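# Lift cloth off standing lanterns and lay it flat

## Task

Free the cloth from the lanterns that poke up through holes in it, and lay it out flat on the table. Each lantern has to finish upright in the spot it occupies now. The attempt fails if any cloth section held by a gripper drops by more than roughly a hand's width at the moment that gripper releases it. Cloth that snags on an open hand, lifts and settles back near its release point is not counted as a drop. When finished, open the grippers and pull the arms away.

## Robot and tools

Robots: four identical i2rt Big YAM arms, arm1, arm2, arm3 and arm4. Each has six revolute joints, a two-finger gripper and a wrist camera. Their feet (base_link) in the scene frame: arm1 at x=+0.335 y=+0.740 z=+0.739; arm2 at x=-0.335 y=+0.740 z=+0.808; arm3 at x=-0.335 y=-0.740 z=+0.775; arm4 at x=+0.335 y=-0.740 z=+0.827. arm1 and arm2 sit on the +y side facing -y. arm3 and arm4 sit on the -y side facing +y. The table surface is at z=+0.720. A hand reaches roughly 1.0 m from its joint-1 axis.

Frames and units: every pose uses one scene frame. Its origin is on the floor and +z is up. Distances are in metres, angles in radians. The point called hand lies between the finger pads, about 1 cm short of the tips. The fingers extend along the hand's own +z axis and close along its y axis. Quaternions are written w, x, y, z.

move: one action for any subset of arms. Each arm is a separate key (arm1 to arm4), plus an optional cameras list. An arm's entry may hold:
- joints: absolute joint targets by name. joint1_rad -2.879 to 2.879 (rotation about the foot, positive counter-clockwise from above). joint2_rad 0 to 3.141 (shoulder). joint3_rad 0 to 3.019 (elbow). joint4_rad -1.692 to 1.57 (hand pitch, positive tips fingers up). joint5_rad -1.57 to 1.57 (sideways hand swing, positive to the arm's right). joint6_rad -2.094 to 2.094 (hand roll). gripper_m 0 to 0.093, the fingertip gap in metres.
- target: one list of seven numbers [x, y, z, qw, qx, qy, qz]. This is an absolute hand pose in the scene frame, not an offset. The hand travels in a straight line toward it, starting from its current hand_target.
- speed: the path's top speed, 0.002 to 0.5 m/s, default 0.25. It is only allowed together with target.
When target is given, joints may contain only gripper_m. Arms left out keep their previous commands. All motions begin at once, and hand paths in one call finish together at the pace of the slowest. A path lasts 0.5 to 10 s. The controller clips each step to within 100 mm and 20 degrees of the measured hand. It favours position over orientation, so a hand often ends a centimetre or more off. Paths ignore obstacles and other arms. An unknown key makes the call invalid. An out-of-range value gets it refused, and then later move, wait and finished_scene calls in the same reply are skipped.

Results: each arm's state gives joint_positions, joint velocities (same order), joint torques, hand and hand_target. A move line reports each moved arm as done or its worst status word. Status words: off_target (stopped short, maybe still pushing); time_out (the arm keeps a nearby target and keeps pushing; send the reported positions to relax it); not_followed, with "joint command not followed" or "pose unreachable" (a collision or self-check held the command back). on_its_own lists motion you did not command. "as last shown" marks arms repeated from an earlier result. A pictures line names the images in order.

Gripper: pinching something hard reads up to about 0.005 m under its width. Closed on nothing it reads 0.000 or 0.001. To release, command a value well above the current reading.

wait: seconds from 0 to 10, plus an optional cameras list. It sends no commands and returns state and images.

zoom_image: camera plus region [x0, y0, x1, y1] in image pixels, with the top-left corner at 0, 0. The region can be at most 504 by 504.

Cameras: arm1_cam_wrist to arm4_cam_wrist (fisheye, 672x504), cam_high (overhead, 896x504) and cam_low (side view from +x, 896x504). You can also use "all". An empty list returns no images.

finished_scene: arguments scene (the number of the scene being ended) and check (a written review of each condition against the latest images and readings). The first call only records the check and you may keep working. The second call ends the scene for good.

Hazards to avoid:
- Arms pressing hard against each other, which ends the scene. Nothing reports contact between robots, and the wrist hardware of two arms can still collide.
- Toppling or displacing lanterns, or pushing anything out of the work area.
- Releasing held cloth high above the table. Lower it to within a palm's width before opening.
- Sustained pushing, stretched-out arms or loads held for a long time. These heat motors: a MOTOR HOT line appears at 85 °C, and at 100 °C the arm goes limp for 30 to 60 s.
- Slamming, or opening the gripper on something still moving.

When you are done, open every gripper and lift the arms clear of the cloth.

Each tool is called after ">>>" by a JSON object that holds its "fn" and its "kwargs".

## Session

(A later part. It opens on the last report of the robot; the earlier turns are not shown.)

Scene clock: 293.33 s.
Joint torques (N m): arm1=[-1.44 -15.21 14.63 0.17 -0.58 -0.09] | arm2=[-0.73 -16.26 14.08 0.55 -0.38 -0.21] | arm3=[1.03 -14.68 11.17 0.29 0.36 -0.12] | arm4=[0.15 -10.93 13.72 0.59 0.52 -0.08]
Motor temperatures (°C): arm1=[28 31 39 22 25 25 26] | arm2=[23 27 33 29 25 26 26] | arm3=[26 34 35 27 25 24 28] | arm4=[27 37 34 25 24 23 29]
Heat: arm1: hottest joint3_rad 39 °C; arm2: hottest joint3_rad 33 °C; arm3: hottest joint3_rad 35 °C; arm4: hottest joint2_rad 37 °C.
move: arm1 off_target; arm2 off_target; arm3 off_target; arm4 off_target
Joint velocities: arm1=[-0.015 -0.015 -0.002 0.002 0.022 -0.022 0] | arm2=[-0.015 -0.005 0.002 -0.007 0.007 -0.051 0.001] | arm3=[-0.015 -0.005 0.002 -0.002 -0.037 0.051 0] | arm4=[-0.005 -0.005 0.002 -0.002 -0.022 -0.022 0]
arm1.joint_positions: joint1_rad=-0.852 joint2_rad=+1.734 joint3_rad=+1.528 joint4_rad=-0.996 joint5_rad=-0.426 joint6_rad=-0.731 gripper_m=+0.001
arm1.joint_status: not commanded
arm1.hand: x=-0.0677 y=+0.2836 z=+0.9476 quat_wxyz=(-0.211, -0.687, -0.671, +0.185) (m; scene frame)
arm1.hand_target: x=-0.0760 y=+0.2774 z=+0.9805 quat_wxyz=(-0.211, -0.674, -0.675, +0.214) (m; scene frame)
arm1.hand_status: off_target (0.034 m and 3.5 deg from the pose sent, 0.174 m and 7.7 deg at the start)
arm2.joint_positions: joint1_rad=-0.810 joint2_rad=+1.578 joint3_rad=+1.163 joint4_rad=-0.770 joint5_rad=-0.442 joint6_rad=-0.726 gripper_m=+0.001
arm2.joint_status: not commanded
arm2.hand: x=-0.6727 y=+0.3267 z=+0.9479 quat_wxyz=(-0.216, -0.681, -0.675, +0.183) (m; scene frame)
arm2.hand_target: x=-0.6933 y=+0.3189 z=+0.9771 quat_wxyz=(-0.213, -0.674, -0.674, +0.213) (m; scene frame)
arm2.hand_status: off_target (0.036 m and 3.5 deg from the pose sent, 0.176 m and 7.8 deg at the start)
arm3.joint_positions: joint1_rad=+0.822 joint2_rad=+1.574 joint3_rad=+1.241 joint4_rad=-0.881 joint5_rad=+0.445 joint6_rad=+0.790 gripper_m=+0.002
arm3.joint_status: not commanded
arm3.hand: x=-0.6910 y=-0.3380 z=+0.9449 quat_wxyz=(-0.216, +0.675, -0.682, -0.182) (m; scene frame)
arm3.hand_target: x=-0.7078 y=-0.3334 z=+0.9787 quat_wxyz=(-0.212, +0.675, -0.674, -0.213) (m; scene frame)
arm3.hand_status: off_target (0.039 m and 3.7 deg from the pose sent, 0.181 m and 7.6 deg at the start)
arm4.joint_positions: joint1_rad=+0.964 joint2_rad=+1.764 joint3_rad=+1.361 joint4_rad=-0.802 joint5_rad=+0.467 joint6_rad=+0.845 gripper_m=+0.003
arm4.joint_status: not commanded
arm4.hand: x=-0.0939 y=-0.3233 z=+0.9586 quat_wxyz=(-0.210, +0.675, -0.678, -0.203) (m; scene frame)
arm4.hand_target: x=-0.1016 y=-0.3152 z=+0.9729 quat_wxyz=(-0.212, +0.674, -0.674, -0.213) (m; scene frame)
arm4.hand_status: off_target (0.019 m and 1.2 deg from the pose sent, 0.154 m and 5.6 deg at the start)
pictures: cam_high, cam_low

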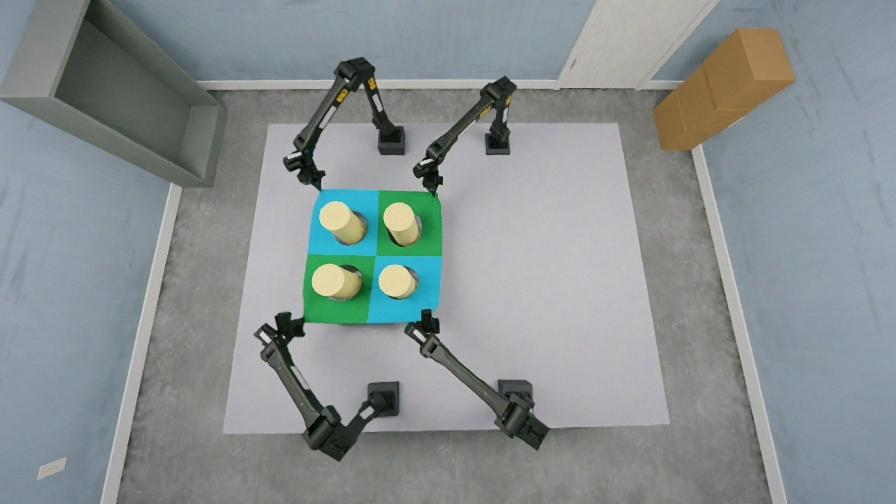

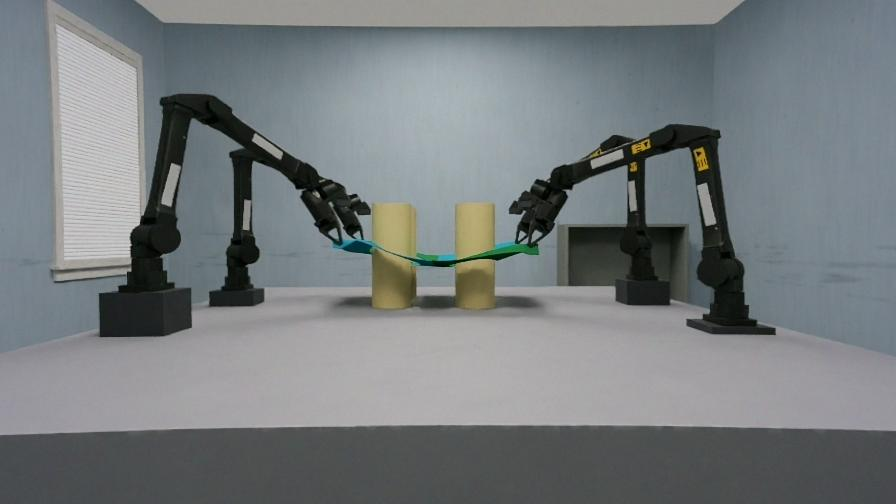

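>>> {"fn": "move", "kwargs": {"arm1": {"target": [-0.076, 0.277, 1.130, 0.2534, 0.6601, 0.6601, -0.2534], "speed": 0.2}, "arm2": {"target": [-0.693, 0.3186, 1.127, 0.2534, 0.6601, 0.6601, -0.2534], "speed": 0.2}, "arm3": {"target": [-0.707, -0.334, 1.130, 0.2534, -0.6601, 0.6601, 0.2534], "speed": 0.2}, "arm4": {"target": [-0.103, -0.314, 1.120, 0.2534, -0.6601, 0.6601, 0.2534], "speed": 0.2}, "cameras": ["cam_high", "cam_low"]}}

>>> {"fn": "zoom_image", "kwargs": {"camera": "cam_high", "region": [280, 180, 480, 350]}}

>>> {"fn": "zoom_image", "kwargs": {"camera": "cam_low", "region": [300, 160, 580, 320]}}

Scene clock: 300.70 s.
Joint torques (N m): arm1=[-1.08 -13.63 14.83 0.24 -0.64 0.12] | arm2=[-0.85 -15.68 15.25 0.69 -0.43 0] | arm3=[1.14 -13.92 11.82 0.42 0.39 -0.13] | arm4=[1.03 -10.23 15.09 0.65 0.62 -0.07]
Motor temperatures (°C): arm1=[28 31 40 22 25 25 26] | arm2=[23 27 34 29 25 26 26] | arm3=[26 34 36 27 25 24 28] | arm4=[27 37 35 25 24 23 29]
Heat: arm1: hottest joint3_rad 40 °C; arm2: hottest joint3_rad 34 °C; arm3: hottest joint3_rad 36 °C; arm4: hottest joint2_rad 37 °C.
move: arm1 off_target; arm2 off_target; arm3 off_target; arm4 off_target
Joint velocities: arm1=[-0.005 -0.015 -0.007 -0.007 -0.051 -0.066 0.001] | arm2=[-0.005 -0.015 0.007 -0.002 -0.051 -0.022 0] | arm3=[0.005 -0.005 0.007 -0.012 0.066 0.037 0] | arm4=[-0.005 0.015 0.012 -0.012 -0.037 0.022 -0.001]
arm1.joint_positions: joint1_rad=-0.872 joint2_rad=+1.693 joint3_rad=+1.839 joint4_rad=-1.248 joint5_rad=-0.517 joint6_rad=-0.731 gripper_m=+0.001
arm1.joint_status: not commanded
arm1.hand: x=-0.0722 y=+0.2787 z=+1.1022 quat_wxyz=(-0.250, -0.664, -0.665, +0.233) (m; scene frame)
arm1.hand_target: x=-0.0759 y=+0.2773 z=+1.1301 quat_wxyz=(-0.252, -0.659, -0.661, +0.254) (m; scene frame)
arm1.hand_status: off_target (0.028 m and 2.5 deg from the pose sent, 0.183 m and 9.8 deg at the start)
arm2.joint_positions: joint1_rad=-0.836 joint2_rad=+1.473 joint3_rad=+1.395 joint4_rad=-1.022 joint5_rad=-0.536 joint6_rad=-0.725 gripper_m=+0.001
arm2.joint_status: not commanded
arm2.hand: x=-0.6785 y=+0.3209 z=+1.0920 quat_wxyz=(-0.256, -0.663, -0.667, +0.223) (m; scene frame)
arm2.hand_target: x=-0.6930 y=+0.3189 z=+1.1264 quat_wxyz=(-0.254, -0.660, -0.660, +0.253) (m; scene frame)
arm2.hand_status: off_target (0.038 m and 3.6 deg from the pose sent, 0.180 m and 9.6 deg at the start)
arm3.joint_positions: joint1_rad=+0.843 joint2_rad=+1.499 joint3_rad=+1.511 joint4_rad=-1.139 joint5_rad=+0.541 joint6_rad=+0.765 gripper_m=+0.002
arm3.joint_status: not commanded
arm3.hand: x=-0.6969 y=-0.3309 z=+1.0934 quat_wxyz=(-0.258, +0.663, -0.667, -0.222) (m; scene frame)
arm3.hand_target: x=-0.7078 y=-0.3332 z=+1.1294 quat_wxyz=(-0.253, +0.661, -0.659, -0.254) (m; scene frame)
arm3.hand_status: off_target (0.038 m and 3.7 deg from the pose sent, 0.186 m and 9.8 deg at the start)
arm4.joint_positions: joint1_rad=+0.977 joint2_rad=+1.656 joint3_rad=+1.565 joint4_rad=-1.035 joint5_rad=+0.565 joint6_rad=+0.822 gripper_m=+0.003
arm4.joint_status: not commanded
arm4.hand: x=-0.0926 y=-0.3168 z=+1.1010 quat_wxyz=(-0.251, +0.659, -0.667, -0.241) (m; scene frame)
arm4.hand_target: x=-0.1013 y=-0.3154 z=+1.1203 quat_wxyz=(-0.253, +0.660, -0.660, -0.254) (m; scene frame)
arm4.hand_status: off_target (0.022 m and 1.7 deg from the pose sent, 0.162 m and 8.1 deg at the start)
pictures: cam_high, cam_low

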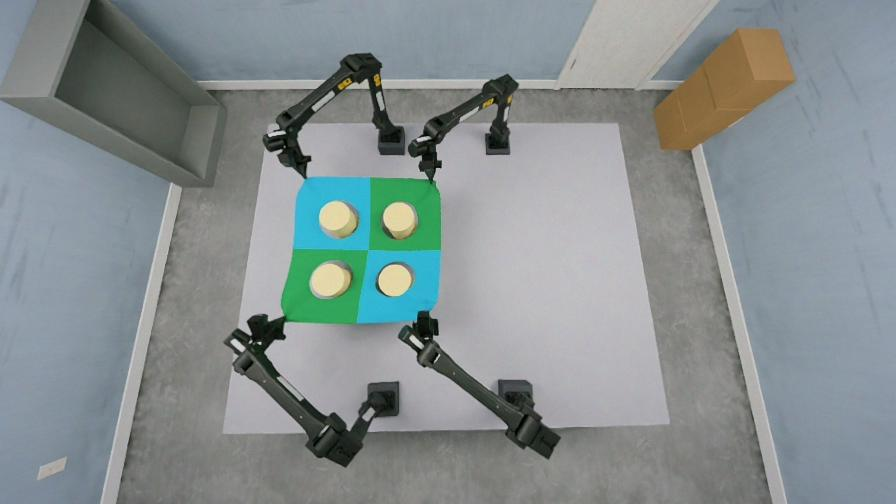

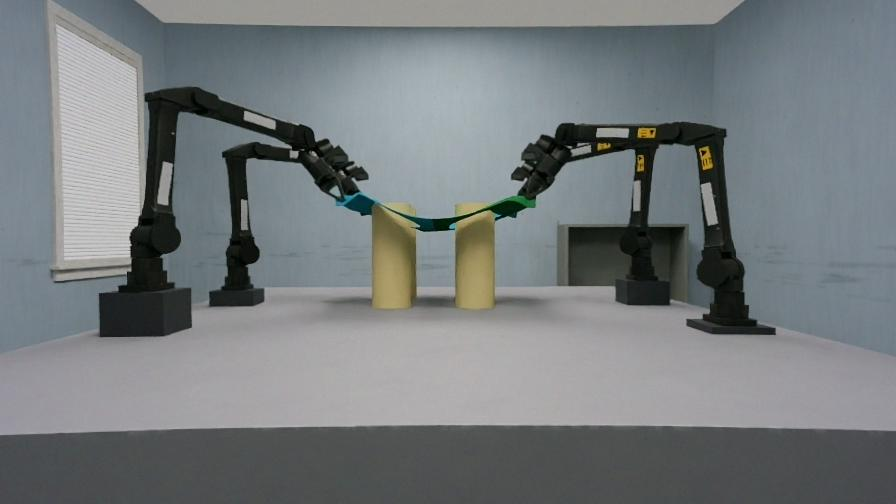

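Scaled by 2.520.

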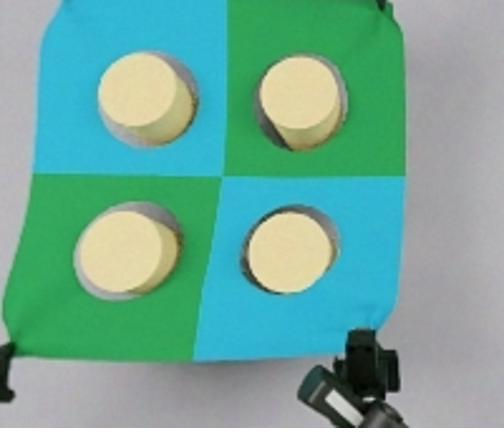

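Scaled by 1.800.

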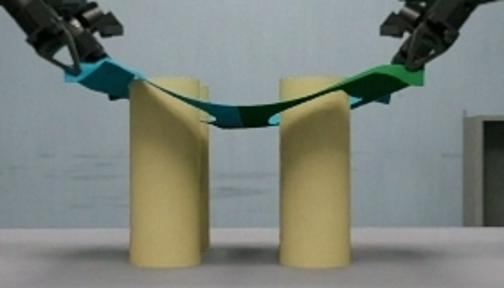

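>>> {"fn": "move", "kwargs": {"arm1": {"target": [-0.074, 0.288, 1.300, 0.31, 0.6356, 0.6356, -0.31], "speed": 0.2}, "arm2": {"target": [-0.693, 0.332, 1.305, 0.31, 0.6356, 0.6356, -0.31], "speed": 0.2}, "arm3": {"target": [-0.707, -0.346, 1.305, 0.31, -0.6356, 0.6356, 0.31], "speed": 0.2}, "arm4": {"target": [-0.103, -0.327, 1.292, 0.31, -0.6356, 0.6356, 0.31], "speed": 0.2}, "cameras": ["cam_high", "cam_low"]}}

>>> {"fn": "zoom_image", "kwargs": {"camera": "cam_low", "region": [300, 120, 580, 320]}}

Scene clock: 305.67 s.
Joint torques (N m): arm1=[-1.14 -13.33 13.55 0.61 -0.71 0.14] | arm2=[-0.62 -14.21 14.35 0.83 -0.42 0] | arm3=[0.97 -11.46 10.5 0.61 0.4 -0.11] | arm4=[1.08 -9.23 14.93 0.87 0.6 -0.07]
Motor temperatures (°C): arm1=[28 31 41 22 26 25 26] | arm2=[23 26 35 29 25 26 26] | arm3=[26 35 37 27 25 24 28] | arm4=[27 37 36 25 24 23 29]
Heat: arm1: hottest joint3_rad 41 °C; arm2: hottest joint3_rad 35 °C; arm3: hottest joint3_rad 37 °C; arm4: hottest joint2_rad 37 °C.
move: arm1 off_target; arm2 off_target; arm3 off_target; arm4 off_target
Joint velocities: arm1=[-0.015 0.015 0.022 -0.007 -0.022 -0.022 0] | arm2=[-0.005 -0.015 -0.012 -0.002 -0.037 -0.007 -0.001] | arm3=[0.005 -0.015 -0.007 -0.022 0.095 -0.037 -0.001] | arm4=[-0.005 -0.005 0.002 0.007 0.007 -0.11 -0.001]
arm1.joint_positions: joint1_rad=-0.914 joint2_rad=+1.815 joint3_rad=+2.433 joint4_rad=-1.573 joint5_rad=-0.651 joint6_rad=-0.683 gripper_m=+0.001
arm1.joint_status: not commanded
arm1.hand: x=-0.0771 y=+0.2849 z=+1.2781 quat_wxyz=(-0.306, -0.640, -0.640, +0.295) (m; scene frame)
arm1.hand_target: x=-0.0741 y=+0.2884 z=+1.2997 quat_wxyz=(-0.308, -0.635, -0.636, +0.312) (m; scene frame)
arm1.hand_status: off_target (0.022 m and 2.0 deg from the pose sent, 0.198 m and 12.1 deg at the start)
arm2.joint_positions: joint1_rad=-0.896 joint2_rad=+1.465 joint3_rad=+1.811 joint4_rad=-1.298 joint5_rad=-0.683 joint6_rad=-0.689 gripper_m=+0.001
arm2.joint_status: not commanded
arm2.hand: x=-0.6865 y=+0.3278 z=+1.2804 quat_wxyz=(-0.314, -0.637, -0.641, +0.290) (m; scene frame)
arm2.hand_target: x=-0.6938 y=+0.3316 z=+1.3047 quat_wxyz=(-0.311, -0.635, -0.635, +0.310) (m; scene frame)
arm2.hand_status: off_target (0.026 m and 2.5 deg from the pose sent, 0.214 m and 12.6 deg at the start)
arm3.joint_positions: joint1_rad=+0.898 joint2_rad=+1.528 joint3_rad=+1.990 joint4_rad=-1.428 joint5_rad=+0.686 joint6_rad=+0.726 gripper_m=+0.002
arm3.joint_status: not commanded
arm3.hand: x=-0.7031 y=-0.3401 z=+1.2873 quat_wxyz=(-0.313, +0.636, -0.641, -0.295) (m; scene frame)
arm3.hand_target: x=-0.7091 y=-0.3445 z=+1.3052 quat_wxyz=(-0.310, +0.636, -0.634, -0.311) (m; scene frame)
arm3.hand_status: off_target (0.019 m and 1.9 deg from the pose sent, 0.212 m and 12.7 deg at the start)
arm4.joint_positions: joint1_rad=+1.027 joint2_rad=+1.633 joint3_rad=+1.933 joint4_rad=-1.296 joint5_rad=+0.716 joint6_rad=+0.783 gripper_m=+0.003
arm4.joint_status: not commanded
arm4.hand: x=-0.0946 y=-0.3265 z=+1.2779 quat_wxyz=(-0.308, +0.634, -0.642, -0.302) (m; scene frame)
arm4.hand_target: x=-0.1011 y=-0.3284 z=+1.2917 quat_wxyz=(-0.309, +0.635, -0.636, -0.311) (m; scene frame)
arm4.hand_status: off_target (0.016 m and 1.2 deg from the pose sent, 0.192 m and 11.3 deg at the start)
pictures: cam_high, cam_low

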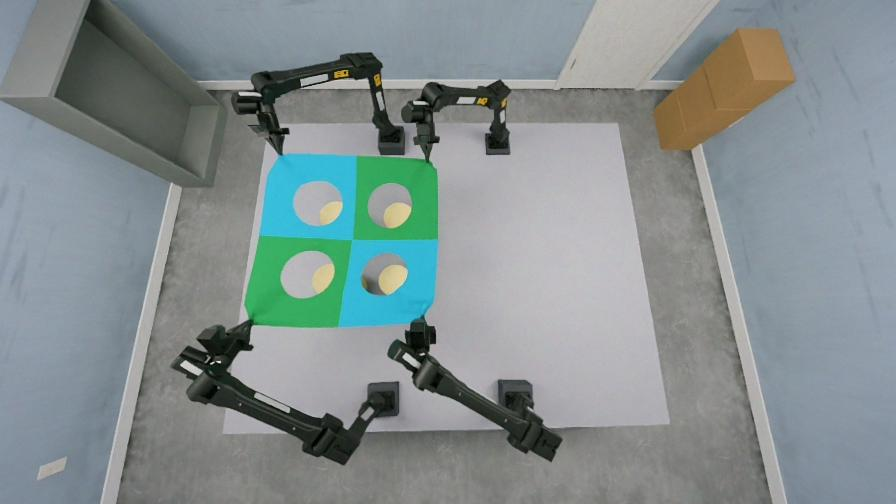

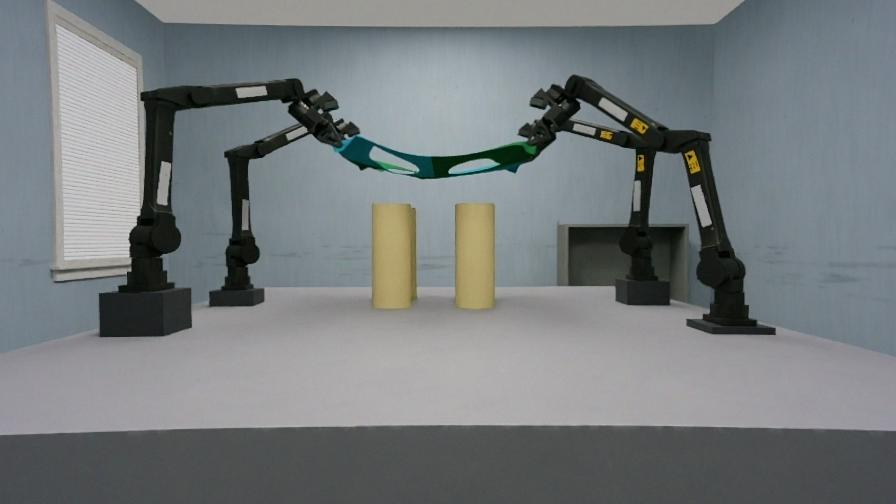

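Scaled by 1.800.

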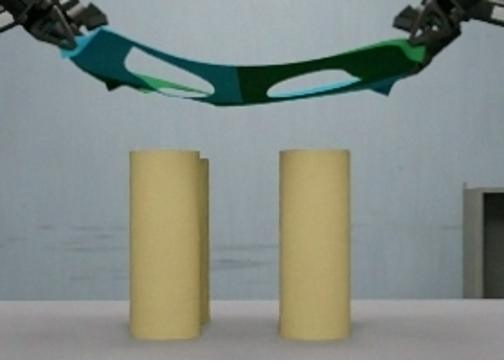

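>>> {"fn": "move", "kwargs": {"arm1": {"target": [0.273, 0.290, 1.300, 0.31, 0.6356, 0.6356, -0.31], "speed": 0.25}, "arm2": {"target": [-0.340, 0.334, 1.305, 0.31, 0.6356, 0.6356, -0.31], "speed": 0.25}, "arm3": {"target": [-0.356, -0.348, 1.305, 0.31, -0.6356, 0.6356, 0.31], "speed": 0.25}, "arm4": {"target": [0.252, -0.331, 1.292, 0.31, -0.6356, 0.6356, 0.31], "speed": 0.25}, "cameras": ["cam_high", "cam_low"]}}

Scene clock: 325.87 s.
Joint torques (N m): arm1=[-1.73 -5.83 9.29 1.89 -0.04 0.2] | arm2=[-0.44 -7.3 8.85 2.5 0.28 0.04] | arm3=[0.85 -5.54 7.23 2.1 -0.04 -0.14] | arm4=[0.03 -1.79 11.04 2.36 0.07 -0.08]
Motor temperatures (°C): arm1=[28 32 41 22 26 24 27] | arm2=[23 26 37 28 25 25 26] | arm3=[25 35 36 27 25 24 29] | arm4=[26 36 39 25 23 23 29]
Heat: arm1: hottest joint3_rad 41 °C; arm2: hottest joint3_rad 37 °C; arm3: hottest joint3_rad 36 °C; arm4: hottest joint3_rad 39 °C.
move: arm1 done; arm2 off_target; arm3 off_target; arm4 done
Joint velocities: arm1=[-0.005 -0.005 0.007 -0.002 0.007 -0.022 0] | arm2=[-0.005 -0.015 0.002 -0.002 0.051 -0.022 0.001] | arm3=[0.015 -0.005 0.007 -0.002 -0.022 -0.081 0] | arm4=[0.005 -0.005 0.012 0.002 -0.007 -0.037 0]
arm1.joint_positions: joint1_rad=-0.203 joint2_rad=+1.214 joint3_rad=+1.768 joint4_rad=-1.271 joint5_rad=-0.151 joint6_rad=-0.129 gripper_m=+0.001
arm1.joint_status: not commanded
arm1.hand: x=+0.2764 y=+0.2886 z=+1.2954 quat_wxyz=(-0.301, -0.636, -0.644, +0.300) (m; scene frame)
arm1.hand_target: x=+0.2773 y=+0.2900 z=+1.3015 quat_wxyz=(-0.309, -0.636, -0.637, +0.306) (m; scene frame)
arm1.hand_status: done (0.006 m and 1.9 deg from the pose sent, 0.351 m and 2.0 deg at the start)
arm2.joint_positions: joint1_rad=+0.024 joint2_rad=+1.005 joint3_rad=+1.455 joint4_rad=-1.130 joint5_rad=-0.005 joint6_rad=-0.013 gripper_m=+0.001
arm2.joint_status: not commanded
arm2.hand: x=-0.3306 y=+0.3270 z=+1.3041 quat_wxyz=(-0.305, -0.631, -0.647, +0.302) (m; scene frame)
arm2.hand_target: x=-0.3366 y=+0.3277 z=+1.3066 quat_wxyz=(-0.309, -0.635, -0.636, +0.311) (m; scene frame)
arm2.hand_status: off_target (0.012 m and 1.8 deg from the pose sent, 0.347 m and 2.5 deg at the start)
arm3.joint_positions: joint1_rad=+0.003 joint2_rad=+1.030 joint3_rad=+1.542 joint4_rad=-1.216 joint5_rad=+0.038 joint6_rad=+0.051 gripper_m=+0.002
arm3.joint_status: not commanded
arm3.hand: x=-0.3487 y=-0.3391 z=+1.2967 quat_wxyz=(-0.301, +0.633, -0.648, -0.299) (m; scene frame)
arm3.hand_target: x=-0.3536 y=-0.3425 z=+1.3065 quat_wxyz=(-0.311, +0.635, -0.634, -0.313) (m; scene frame)
arm3.hand_status: off_target (0.014 m and 2.2 deg from the pose sent, 0.348 m and 1.9 deg at the start)
arm4.joint_positions: joint1_rad=+0.337 joint2_rad=+1.001 joint3_rad=+1.354 joint4_rad=-1.055 joint5_rad=+0.236 joint6_rad=+0.198 gripper_m=+0.003
arm4.joint_status: not commanded
arm4.hand: x=+0.2511 y=-0.3329 z=+1.2925 quat_wxyz=(-0.306, +0.634, -0.639, -0.308) (m; scene frame)
arm4.hand_target: x=+0.2522 y=-0.3310 z=+1.2923 quat_wxyz=(-0.311, +0.636, -0.635, -0.309) (m; scene frame)
arm4.hand_status: done (0.002 m and 0.7 deg from the pose sent, 0.347 m and 1.2 deg at the start)
pictures: cam_high, cam_low

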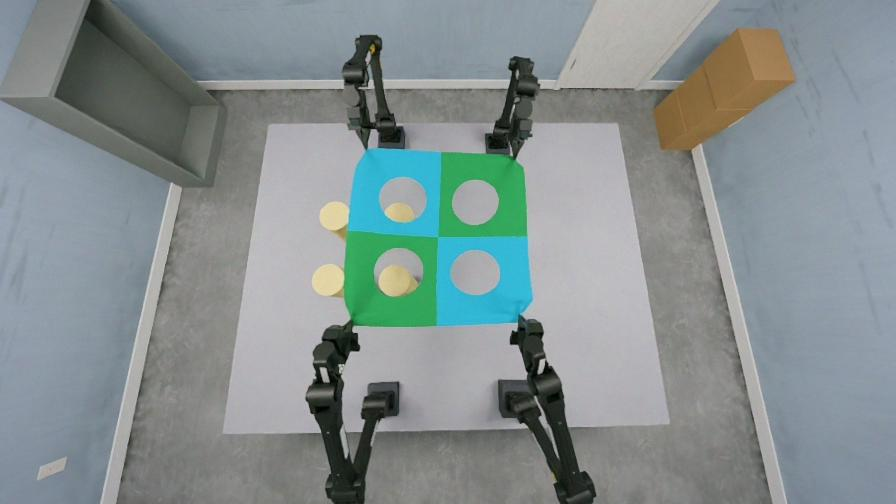

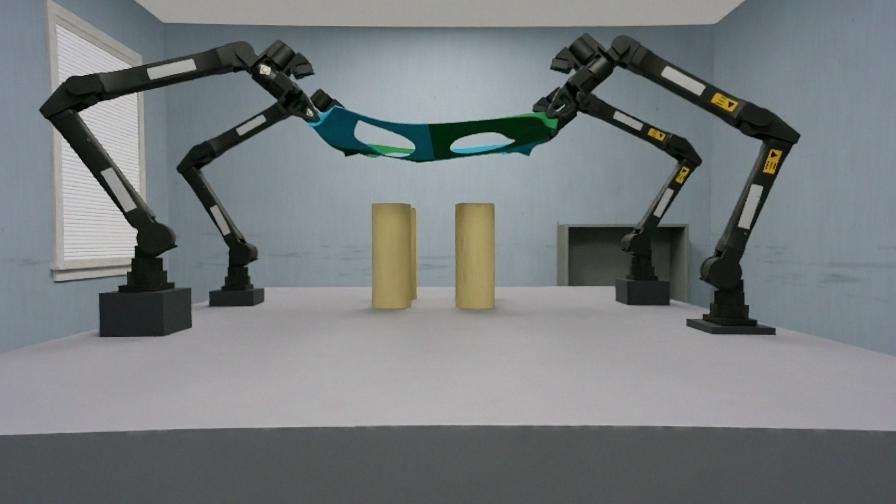

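>>> {"fn": "move", "kwargs": {"arm1": {"target": [0.626, 0.289, 1.300, 0.31, 0.6356, 0.6356, -0.31], "speed": 0.25}, "arm2": {"target": [0.016, 0.333, 1.305, 0.31, 0.6356, 0.6356, -0.31], "speed": 0.25}, "arm3": {"target": [0.000, -0.347, 1.305, 0.31, -0.6356, 0.6356, 0.31], "speed": 0.25}, "arm4": {"target": [0.606, -0.331, 1.292, 0.31, -0.6356, 0.6356, 0.31], "speed": 0.25}, "cameras": ["cam_high", "cam_low"]}}

Scene clock: 331.00 s.
Joint torques (N m): arm1=[-1.79 -9.64 14.79 0.88 0.5 0.19] | arm2=[0.5 -16.5 15.27 0.53 0.6 0.01] | arm3=[0.21 -12.45 11.52 0.36 -0.29 -0.17] | arm4=[0.09 -5.3 16.38 1.29 -0.44 -0.08]
Motor temperatures (°C): arm1=[28 31 41 22 25 24 27] | arm2=[23 26 37 28 25 25 26] | arm3=[25 34 36 27 25 24 29] | arm4=[26 36 38 25 23 23 29]
Heat: arm1: hottest joint3_rad 41 °C; arm2: hottest joint3_rad 37 °C; arm3: hottest joint3_rad 36 °C; arm4: hottest joint3_rad 38 °C.
move: arm1 off_target; arm2 off_target; arm3 off_target; arm4 off_target
Joint velocities: arm1=[-0.015 -0.015 -0.002 -0.002 -0.037 0.022 -0.001] | arm2=[-0.005 0.005 0.022 0.007 0.037 0.022 0.001] | arm3=[0.005 -0.005 0.012 -0.012 -0.007 -0.051 0] | arm4=[-0.005 0.005 -0.017 -0.012 0.007 0.037 0]
arm1.joint_positions: joint1_rad=+0.721 joint2_rad=+1.494 joint3_rad=+1.996 joint4_rad=-1.393 joint5_rad=+0.545 joint6_rad=+0.514 gripper_m=+0.001
arm1.joint_status: not commanded
arm1.hand: x=+0.6299 y=+0.2908 z=+1.2689 quat_wxyz=(-0.279, -0.635, -0.652, +0.308) (m; scene frame)
arm1.hand_target: x=+0.6302 y=+0.2938 z=+1.2965 quat_wxyz=(-0.307, -0.638, -0.637, +0.306) (m; scene frame)
arm1.hand_status: off_target (0.031 m and 4.0 deg from the pose sent, 0.350 m and 1.9 deg at the start)
arm2.joint_positions: joint1_rad=+0.934 joint2_rad=+1.474 joint3_rad=+1.776 joint4_rad=-1.277 joint5_rad=+0.677 joint6_rad=+0.663 gripper_m=+0.001
arm2.joint_status: not commanded
arm2.hand: x=+0.0243 y=+0.3290 z=+1.2622 quat_wxyz=(-0.278, -0.628, -0.655, +0.314) (m; scene frame)
arm2.hand_target: x=+0.0181 y=+0.3317 z=+1.3027 quat_wxyz=(-0.311, -0.635, -0.636, +0.311) (m; scene frame)
arm2.hand_status: off_target (0.044 m and 4.4 deg from the pose sent, 0.347 m and 1.8 deg at the start)
arm3.joint_positions: joint1_rad=-0.953 joint2_rad=+1.470 joint3_rad=+1.867 joint4_rad=-1.366 joint5_rad=-0.673 joint6_rad=-0.655 gripper_m=+0.002
arm3.joint_status: not commanded
arm3.hand: x=+0.0098 y=-0.3417 z=+1.2710 quat_wxyz=(-0.285, +0.627, -0.653, -0.316) (m; scene frame)
arm3.hand_target: x=+0.0025 y=-0.3459 z=+1.3047 quat_wxyz=(-0.313, +0.634, -0.635, -0.312) (m; scene frame)
arm3.hand_status: off_target (0.036 m and 3.7 deg from the pose sent, 0.349 m and 2.2 deg at the start)
arm4.joint_positions: joint1_rad=-0.727 joint2_rad=+1.261 joint3_rad=+1.502 joint4_rad=-1.126 joint5_rad=-0.568 joint6_rad=-0.531 gripper_m=+0.003
arm4.joint_status: not commanded
arm4.hand: x=+0.6017 y=-0.3320 z=+1.2632 quat_wxyz=(-0.285, +0.634, -0.649, -0.309) (m; scene frame)
arm4.hand_target: x=+0.6051 y=-0.3315 z=+1.2909 quat_wxyz=(-0.310, +0.637, -0.636, -0.308) (m; scene frame)
arm4.hand_status: off_target (0.029 m and 3.3 deg from the pose sent, 0.355 m and 0.7 deg at the start)
pictures: cam_high, cam_low

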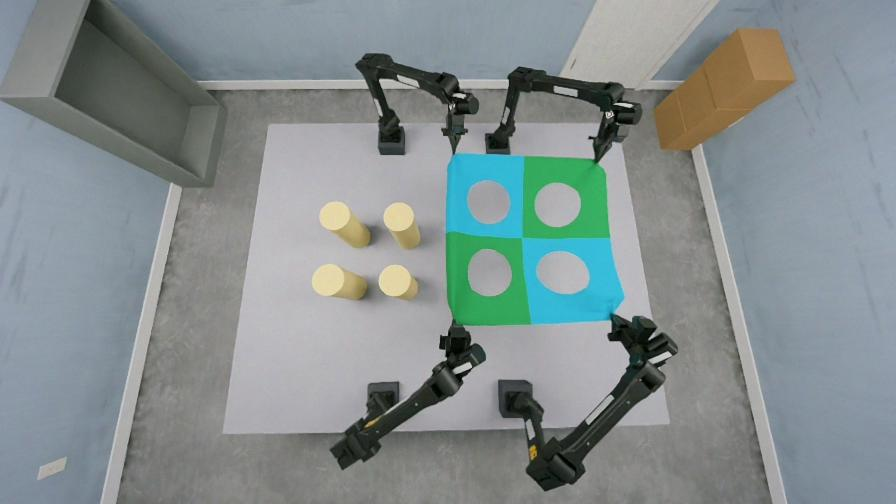

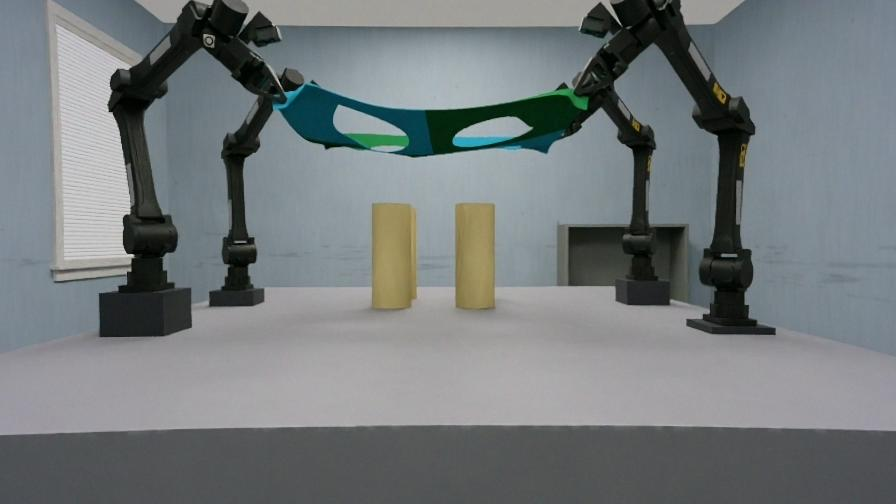

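>>> {"fn": "move", "kwargs": {"arm1": {"target": [0.636, 0.288, 0.980, 0.2419, 0.6645, 0.6645, -0.2419], "speed": 0.2}, "arm2": {"target": [0.020, 0.330, 0.980, 0.2419, 0.6645, 0.6645, -0.2419], "speed": 0.2}, "arm3": {"target": [0.006, -0.344, 0.980, 0.2419, -0.6645, 0.6645, 0.2419], "speed": 0.2}, "arm4": {"target": [0.612, -0.331, 0.975, 0.2419, -0.6645, 0.6645, 0.2419], "speed": 0.2}, "cameras": ["cam_high", "cam_low"]}}

Scene clock: 342.33 s.
Joint torques (N m): arm1=[-1.44 -9.93 10.77 1.59 0.08 0.2] | arm2=[0.38 -15.74 8.5 1.31 0.17 0.01] | arm3=[0.38 -11.81 7.27 0.94 -0.08 -0.12] | arm4=[0.97 -6.48 10.74 1.96 -0.02 -0.09]
Motor temperatures (°C): arm1=[28 31 41 22 25 24 27] | arm2=[23 26 37 28 25 25 26] | arm3=[25 35 37 27 25 24 29] | arm4=[26 36 41 25 23 23 29]
Heat: arm1: hottest joint3_rad 41 °C; arm2: hottest joint3_rad 37 °C; arm3: hottest joint3_rad 37 °C; arm4: hottest joint3_rad 41 °C.
move: arm1 done; arm2 done; arm3 done; arm4 done
Joint velocities: arm1=[-0.005 -0.015 -0.007 -0.007 -0.037 0.007 0.001] | arm2=[-0.015 -0.005 0.017 0.012 -0.051 -0.066 0] | arm3=[-0.015 -0.005 -0.002 -0.007 0.037 0.007 -0.001] | arm4=[-0.005 -0.005 0.002 -0.002 -0.007 -0.007 0.001]
arm1.joint_positions: joint1_rad=+0.697 joint2_rad=+1.451 joint3_rad=+1.225 joint4_rad=-0.814 joint5_rad=+0.430 joint6_rad=+0.578 gripper_m=+0.001
arm1.joint_status: not commanded
arm1.hand: x=+0.6295 y=+0.2924 z=+0.9744 quat_wxyz=(-0.228, -0.661, -0.672, +0.246) (m; scene frame)
arm1.hand_target: x=+0.6345 y=+0.2899 z=+0.9799 quat_wxyz=(-0.242, -0.665, -0.664, +0.241) (m; scene frame)
arm1.hand_status: done (0.010 m and 1.9 deg from the pose sent, 0.289 m and 9.4 deg at the start)
arm2.joint_positions: joint1_rad=+0.889 joint2_rad=+1.529 joint3_rad=+1.152 joint4_rad=-0.698 joint5_rad=+0.523 joint6_rad=+0.729 gripper_m=+0.001
arm2.joint_status: not commanded
arm2.hand: x=+0.0206 y=+0.3305 z=+0.9819 quat_wxyz=(-0.241, -0.660, -0.668, +0.245) (m; scene frame)
arm2.hand_target: x=+0.0174 y=+0.3320 z=+0.9800 quat_wxyz=(-0.241, -0.664, -0.664, +0.242) (m; scene frame)
arm2.hand_status: done (0.002 m and 0.7 deg from the pose sent, 0.282 m and 10.2 deg at the start)
arm3.joint_positions: joint1_rad=-0.912 joint2_rad=+1.459 joint3_rad=+1.146 joint4_rad=-0.778 joint5_rad=-0.515 joint6_rad=-0.726 gripper_m=+0.002
arm3.joint_status: not commanded
arm3.hand: x=+0.0036 y=-0.3474 z=+0.9790 quat_wxyz=(-0.239, +0.659, -0.670, -0.244) (m; scene frame)
arm3.hand_target: x=+0.0024 y=-0.3469 z=+0.9795 quat_wxyz=(-0.242, +0.664, -0.665, -0.242) (m; scene frame)
arm3.hand_status: done (0.004 m and 1.0 deg from the pose sent, 0.291 m and 10.8 deg at the start)
arm4.joint_positions: joint1_rad=-0.713 joint2_rad=+1.420 joint3_rad=+0.942 joint4_rad=-0.563 joint5_rad=-0.451 joint6_rad=-0.602 gripper_m=+0.003
arm4.joint_status: not commanded
arm4.hand: x=+0.6119 y=-0.3333 z=+0.9713 quat_wxyz=(-0.231, +0.658, -0.673, -0.246) (m; scene frame)
arm4.hand_target: x=+0.6138 y=-0.3290 z=+0.9746 quat_wxyz=(-0.242, +0.664, -0.665, -0.241) (m; scene frame)
arm4.hand_status: done (0.004 m and 1.8 deg from the pose sent, 0.288 m and 10.0 deg at the start)
pictures: cam_high, cam_low

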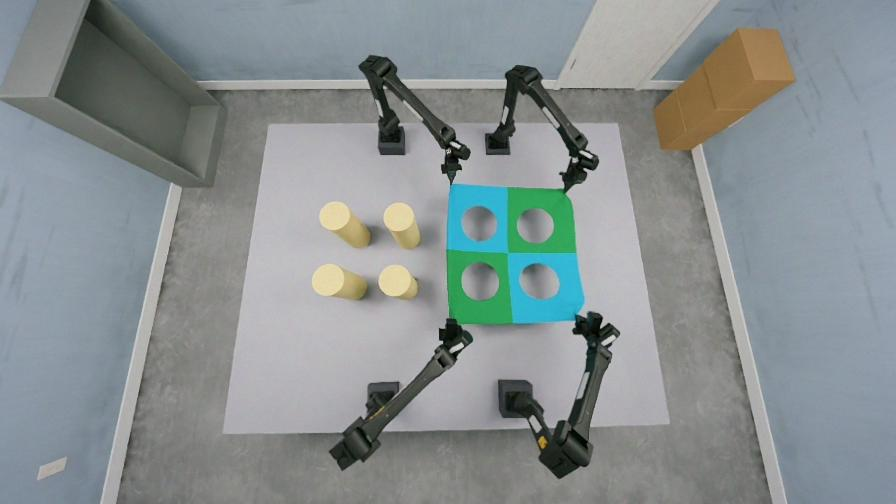

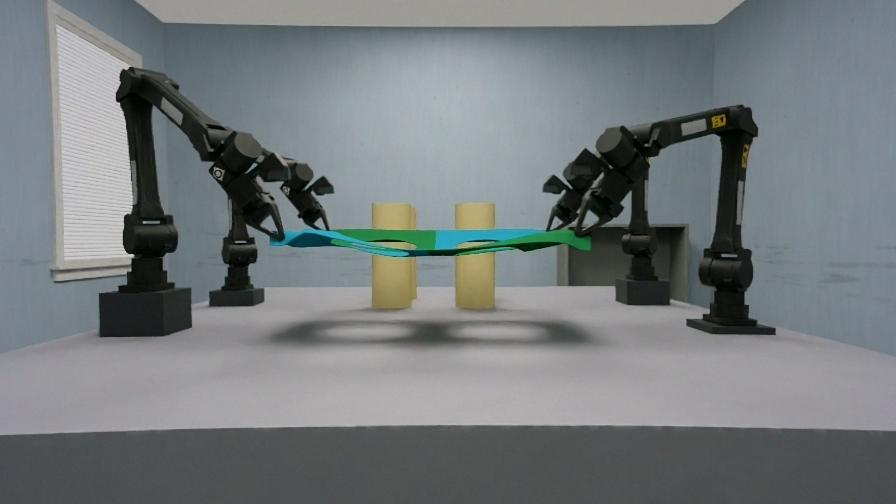

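>>> {"fn": "move", "kwargs": {"arm1": {"target": [0.638, 0.296, 0.800, 0.1949, 0.6797, 0.6797, -0.1949], "speed": 0.2}, "arm2": {"target": [0.017, 0.336, 0.795, 0.1949, 0.6797, 0.6797, -0.1949], "speed": 0.2}, "arm3": {"target": [0.000, -0.351, 0.795, 0.1949, -0.6797, 0.6797, 0.1949], "speed": 0.2}, "arm4": {"target": [0.616, -0.334, 0.798, 0.1949, -0.6797, 0.6797, 0.1949], "speed": 0.2}, "cameras": ["cam_high", "cam_low"]}}

>>> {"fn": "zoom_image", "kwargs": {"camera": "cam_low", "region": [200, 140, 680, 380]}}

Scene clock: 349.73 s.
Joint torques (N m): arm1=[-0.97 -11.22 8.8 1.21 -0.07 0.17] | arm2=[0.5 -17.61 5.55 1.03 0.01 0] | arm3=[0.21 -12.86 5.22 0.65 0.03 -0.12] | arm4=[0.85 -8.35 7.3 1.7 0.08 -0.09]
Motor temperatures (°C): arm1=[28 30 41 22 25 24 27] | arm2=[23 25 36 28 24 25 26] | arm3=[25 34 36 27 25 24 29] | arm4=[26 36 40 25 23 23 29]
Heat: arm1: hottest joint3_rad 41 °C; arm2: hottest joint3_rad 36 °C; arm3: hottest joint3_rad 36 °C; arm4: hottest joint3_rad 40 °C.
move: arm1 done; arm2 done; arm3 done; arm4 done
Joint velocities: arm1=[0.005 -0.024 -0.007 -0.012 -0.022 -0.007 0] | arm2=[-0.015 -0.005 0.032 0.012 -0.051 -0.095 0] | arm3=[-0.005 -0.005 0.007 0.002 -0.037 -0.081 0] | arm4=[-0.015 -0.024 0.007 -0.002 -0.007 -0.051 -0.001]
arm1.joint_positions: joint1_rad=+0.686 joint2_rad=+1.680 joint3_rad=+1.025 joint4_rad=-0.502 joint5_rad=+0.349 joint6_rad=+0.615 gripper_m=+0.001
arm1.joint_status: not commanded
arm1.hand: x=+0.6305 y=+0.2987 z=+0.7951 quat_wxyz=(-0.182, -0.676, -0.685, +0.201) (m; scene frame)
arm1.hand_target: x=+0.6371 y=+0.2971 z=+0.8000 quat_wxyz=(-0.196, -0.680, -0.679, +0.194) (m; scene frame)
arm1.hand_status: done (0.009 m and 1.7 deg from the pose sent, 0.175 m and 7.4 deg at the start)
arm2.joint_positions: joint1_rad=+0.861 joint2_rad=+1.816 joint3_rad=+1.014 joint4_rad=-0.359 joint5_rad=+0.419 joint6_rad=+0.754 gripper_m=+0.001
arm2.joint_status: not commanded
arm2.hand: x=+0.0212 y=+0.3316 z=+0.8014 quat_wxyz=(-0.201, -0.676, -0.680, +0.199) (m; scene frame)
arm2.hand_target: x=+0.0155 y=+0.3374 z=+0.7953 quat_wxyz=(-0.195, -0.680, -0.680, +0.195) (m; scene frame)
arm2.hand_status: done (0.009 m and 0.9 deg from the pose sent, 0.187 m and 8.2 deg at the start)
arm3.joint_positions: joint1_rad=-0.882 joint2_rad=+1.715 joint3_rad=+0.964 joint4_rad=-0.421 joint5_rad=-0.409 joint6_rad=-0.748 gripper_m=+0.002
arm3.joint_status: not commanded
arm3.hand: x=+0.0024 y=-0.3489 z=+0.8017 quat_wxyz=(-0.201, +0.675, -0.682, -0.197) (m; scene frame)
arm3.hand_target: x=-0.0019 y=-0.3527 z=+0.7964 quat_wxyz=(-0.195, +0.679, -0.680, -0.195) (m; scene frame)
arm3.hand_status: done (0.007 m and 1.0 deg from the pose sent, 0.184 m and 8.0 deg at the start)
arm4.joint_positions: joint1_rad=-0.695 joint2_rad=+1.775 joint3_rad=+0.841 joint4_rad=-0.219 joint5_rad=-0.362 joint6_rad=-0.634 gripper_m=+0.003
arm4.joint_status: not commanded
arm4.hand: x=+0.6143 y=-0.3361 z=+0.7949 quat_wxyz=(-0.186, +0.674, -0.687, -0.200) (m; scene frame)
arm4.hand_target: x=+0.6168 y=-0.3331 z=+0.7966 quat_wxyz=(-0.195, +0.680, -0.680, -0.195) (m; scene frame)
arm4.hand_status: done (0.004 m and 1.6 deg from the pose sent, 0.173 m and 7.6 deg at the start)
pictures: cam_high, cam_low

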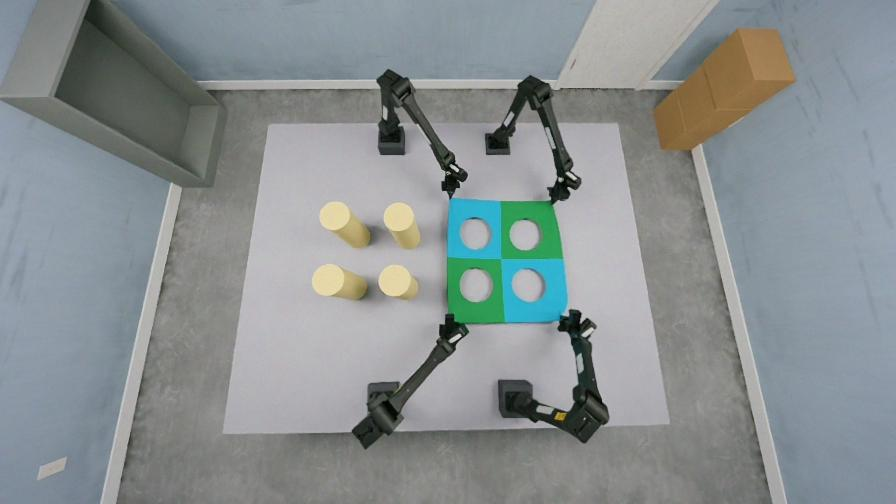

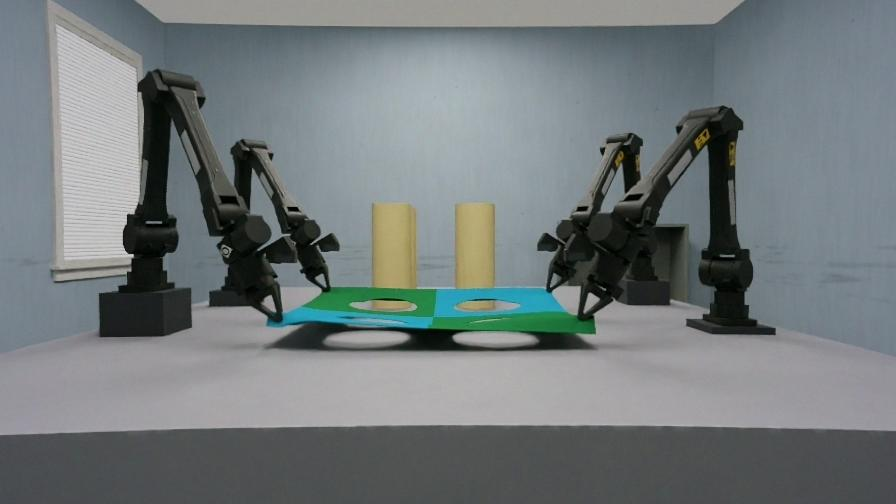

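Scaled by 1.050.

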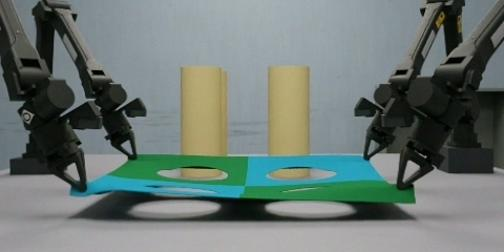

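>>> {"fn": "move", "kwargs": {"arm1": {"target": [0.641, 0.298, 0.735, 0.183, 0.683, 0.683, -0.183], "speed": 0.08}, "arm2": {"target": [0.014, 0.339, 0.730, 0.183, 0.683, 0.683, -0.183], "speed": 0.08}, "arm3": {"target": [-0.004, -0.354, 0.730, 0.183, -0.683, 0.683, 0.183], "speed": 0.08}, "arm4": {"target": [0.619, -0.336, 0.735, 0.183, -0.683, 0.683, 0.183], "speed": 0.08}}}

>>> {"fn": "zoom_image", "kwargs": {"camera": "cam_low", "region": [200, 140, 680, 380]}}

>>> {"fn": "zoom_image", "kwargs": {"camera": "cam_high", "region": [420, 170, 610, 350]}}

Scene clock: 354.17 s.
Joint torques (N m): arm1=[-0.44 -11.34 7.19 1.2 -0.1 0.18] | arm2=[0.32 -17.2 4.55 1.07 0.01 0] | arm3=[0.44 -12.4 4.19 0.72 0.07 -0.14] | arm4=[0.67 -7.82 6.61 1.5 0.11 -0.09]
Motor temperatures (°C): arm1=[28 30 41 22 25 24 27] | arm2=[23 25 36 28 24 25 26] | arm3=[25 34 36 27 25 24 29] | arm4=[26 35 39 25 23 23 29]
Heat: arm1: hottest joint3_rad 41 °C; arm2: hottest joint3_rad 36 °C; arm3: hottest joint3_rad 36 °C; arm4: hottest joint3_rad 39 °C.
move: arm1 done; arm2 off_target; arm3 off_target; arm4 done
Joint velocities: arm1=[0.005 -0.005 -0.012 0.002 -0.007 0.022 0] | arm2=[0.005 -0.005 0.022 -0.002 -0.007 -0.037 0] | arm3=[-0.015 -0.015 -0.002 -0.002 0.007 0.066 0] | arm4=[-0.015 0.005 -0.007 0.002 -0.007 -0.081 -0.001]
arm1.joint_positions: joint1_rad=+0.686 joint2_rad=+1.794 joint3_rad=+1.003 joint4_rad=-0.378 joint5_rad=+0.331 joint6_rad=+0.627 gripper_m=+0.001
arm1.joint_status: not commanded
arm1.hand: x=+0.6356 y=+0.2961 z=+0.7390 quat_wxyz=(-0.179, -0.680, -0.685, +0.190) (m; scene frame)
arm1.hand_target: x=+0.6406 y=+0.2986 z=+0.7349 quat_wxyz=(-0.183, -0.683, -0.683, +0.183) (m; scene frame)
arm1.hand_status: done (0.007 m and 1.0 deg from the pose sent, 0.061 m and 2.2 deg at the start)
arm2.joint_positions: joint1_rad=+0.855 joint2_rad=+1.940 joint3_rad=+1.006 joint4_rad=-0.233 joint5_rad=+0.392 joint6_rad=+0.756 gripper_m=+0.001
arm2.joint_status: not commanded
arm2.hand: x=+0.0241 y=+0.3310 z=+0.7445 quat_wxyz=(-0.198, -0.679, -0.682, +0.186) (m; scene frame)
arm2.hand_target: x=+0.0136 y=+0.3396 z=+0.7308 quat_wxyz=(-0.183, -0.683, -0.683, +0.183) (m; scene frame)
arm2.hand_status: off_target (0.019 m and 1.9 deg from the pose sent, 0.072 m and 2.9 deg at the start)
arm3.joint_positions: joint1_rad=-0.874 joint2_rad=+1.837 joint3_rad=+0.939 joint4_rad=-0.282 joint5_rad=-0.383 joint6_rad=-0.750 gripper_m=+0.002
arm3.joint_status: not commanded
arm3.hand: x=+0.0038 y=-0.3479 z=+0.7443 quat_wxyz=(-0.197, +0.678, -0.683, -0.186) (m; scene frame)
arm3.hand_target: x=-0.0048 y=-0.3549 z=+0.7309 quat_wxyz=(-0.183, +0.683, -0.683, -0.183) (m; scene frame)
arm3.hand_status: off_target (0.017 m and 1.8 deg from the pose sent, 0.072 m and 2.8 deg at the start)
arm4.joint_positions: joint1_rad=-0.695 joint2_rad=+1.916 joint3_rad=+0.841 joint4_rad=-0.091 joint5_rad=-0.343 joint6_rad=-0.645 gripper_m=+0.003
arm4.joint_status: not commanded
arm4.hand: x=+0.6172 y=-0.3371 z=+0.7401 quat_wxyz=(-0.182, +0.677, -0.687, -0.189) (m; scene frame)
arm4.hand_target: x=+0.6192 y=-0.3358 z=+0.7347 quat_wxyz=(-0.183, +0.683, -0.683, -0.183) (m; scene frame)
arm4.hand_status: done (0.006 m and 1.1 deg from the pose sent, 0.060 m and 2.3 deg at the start)
pictures: arm1_cam_wrist, arm2_cam_wrist, arm3_cam_wrist, arm4_cam_wrist, cam_high, cam_low
camera_calibration:
arm1_cam_wrist: T_world_to_cam=[[-0.99992, -0.00871656, 0.0091709, 0.633097], [-0.00811934, 0.997964, 0.0632568, -0.328925], [-0.00970362, 0.0631773, -0.997955, 0.855302], [0, 0, 0, 1]] pos_world=[0.638675, 0.279738, 0.868554]
arm2_cam_wrist: T_world_to_cam=[[-0.999718, -0.00635316, -0.0228939, 0.0464356], [-0.00816217, 0.996777, 0.0798109, -0.384998], [0.0223131, 0.0799752, -0.996547, 0.836682], [0, 0, 0, 1]] pos_world=[0.0246112, 0.317138, 0.865583]
arm3_cam_wrist: T_world_to_cam=[[0.999896, -0.00701721, 0.0126233, -0.0149633], [-0.00789898, -0.99743, 0.0712157, -0.393456], [0.0120912, -0.071308, -0.997381, 0.842488], [0, 0, 0, 1]] pos_world=[0.00166714, -0.332474, 0.868491]
arm4_cam_wrist: T_world_to_cam=[[0.999937, -0.00506027, -0.00999126, -0.612341], [-0.0040245, -0.994869, 0.101094, -0.404062], [-0.0104516, -0.101048, -0.994827, 0.829318], [0, 0, 0, 1]] pos_world=[0.619344, -0.321286, 0.859758]

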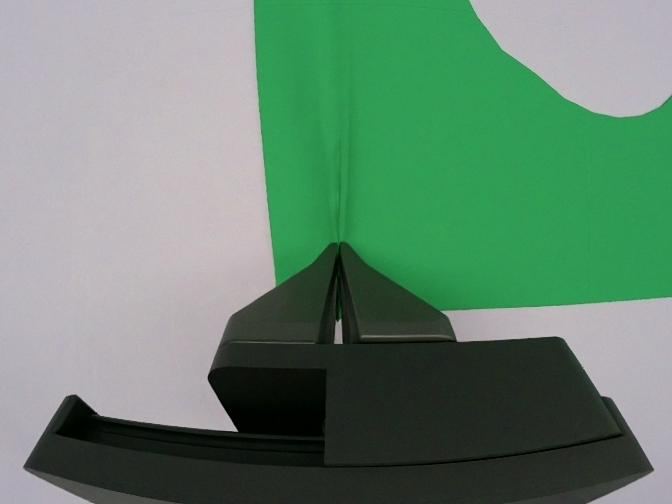

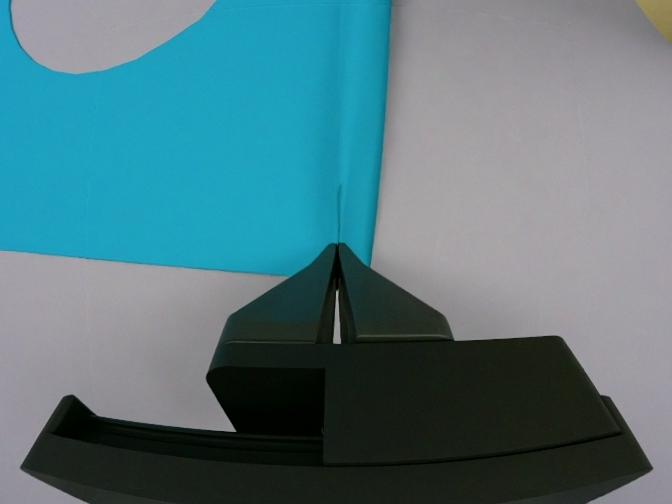

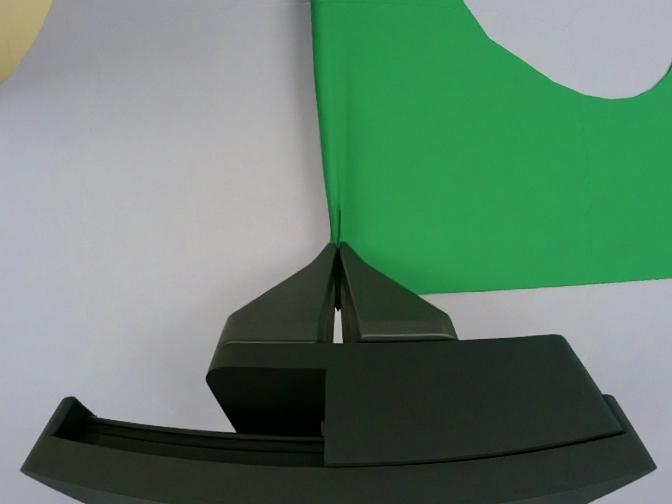

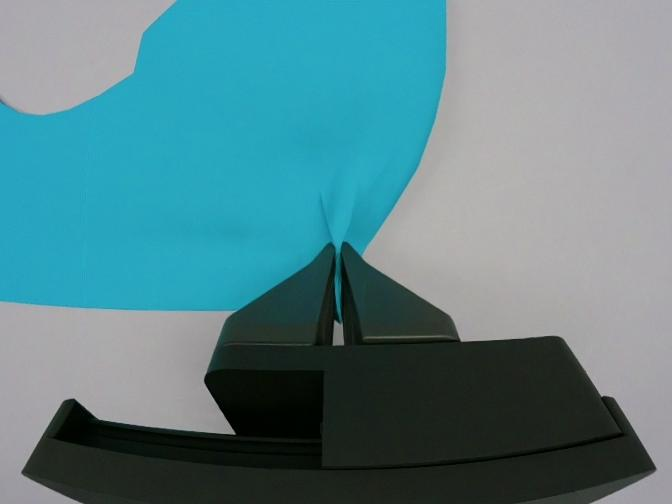

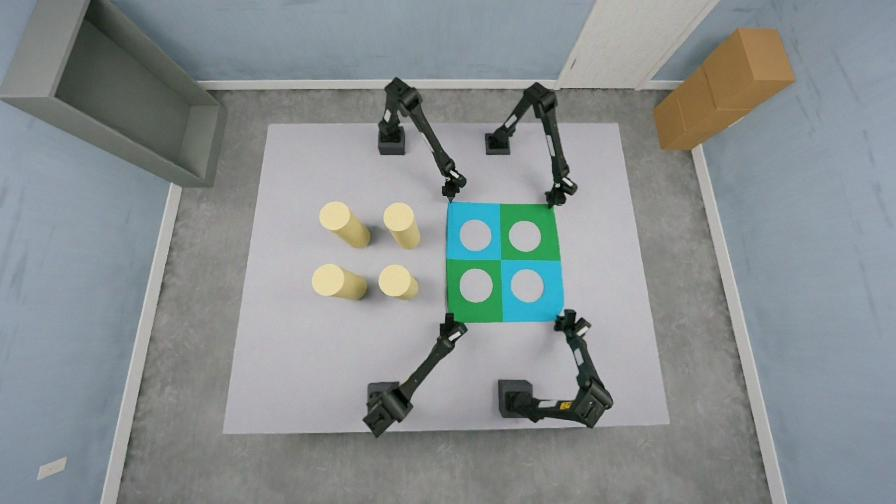

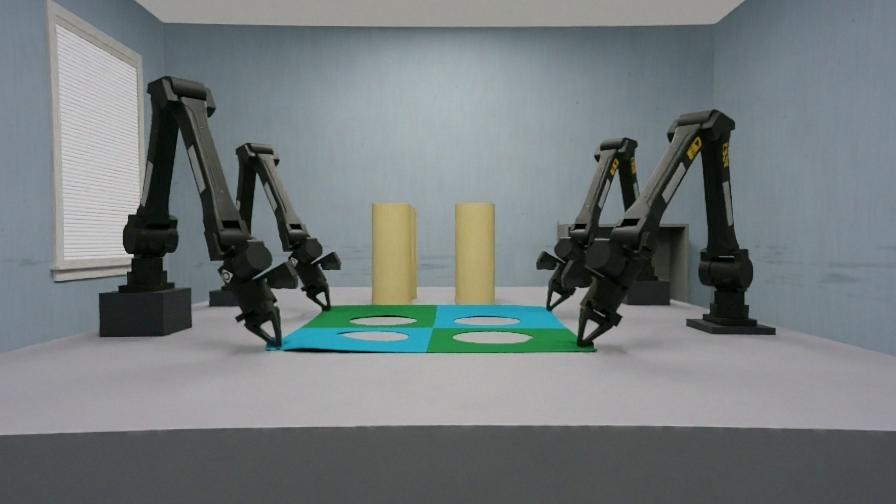

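Scaled by 1.050.

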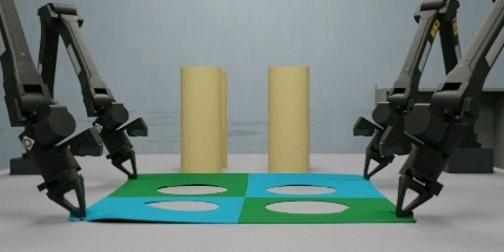

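Scaled by 2.653.

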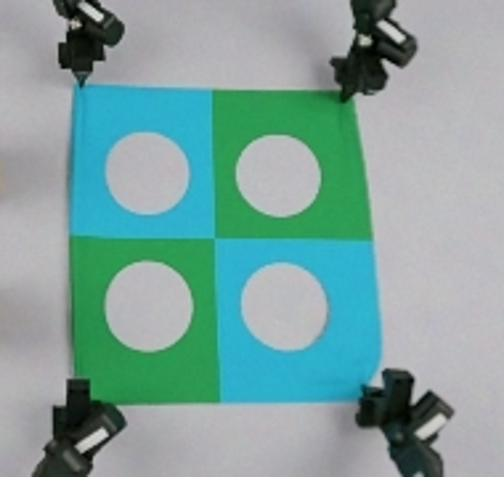

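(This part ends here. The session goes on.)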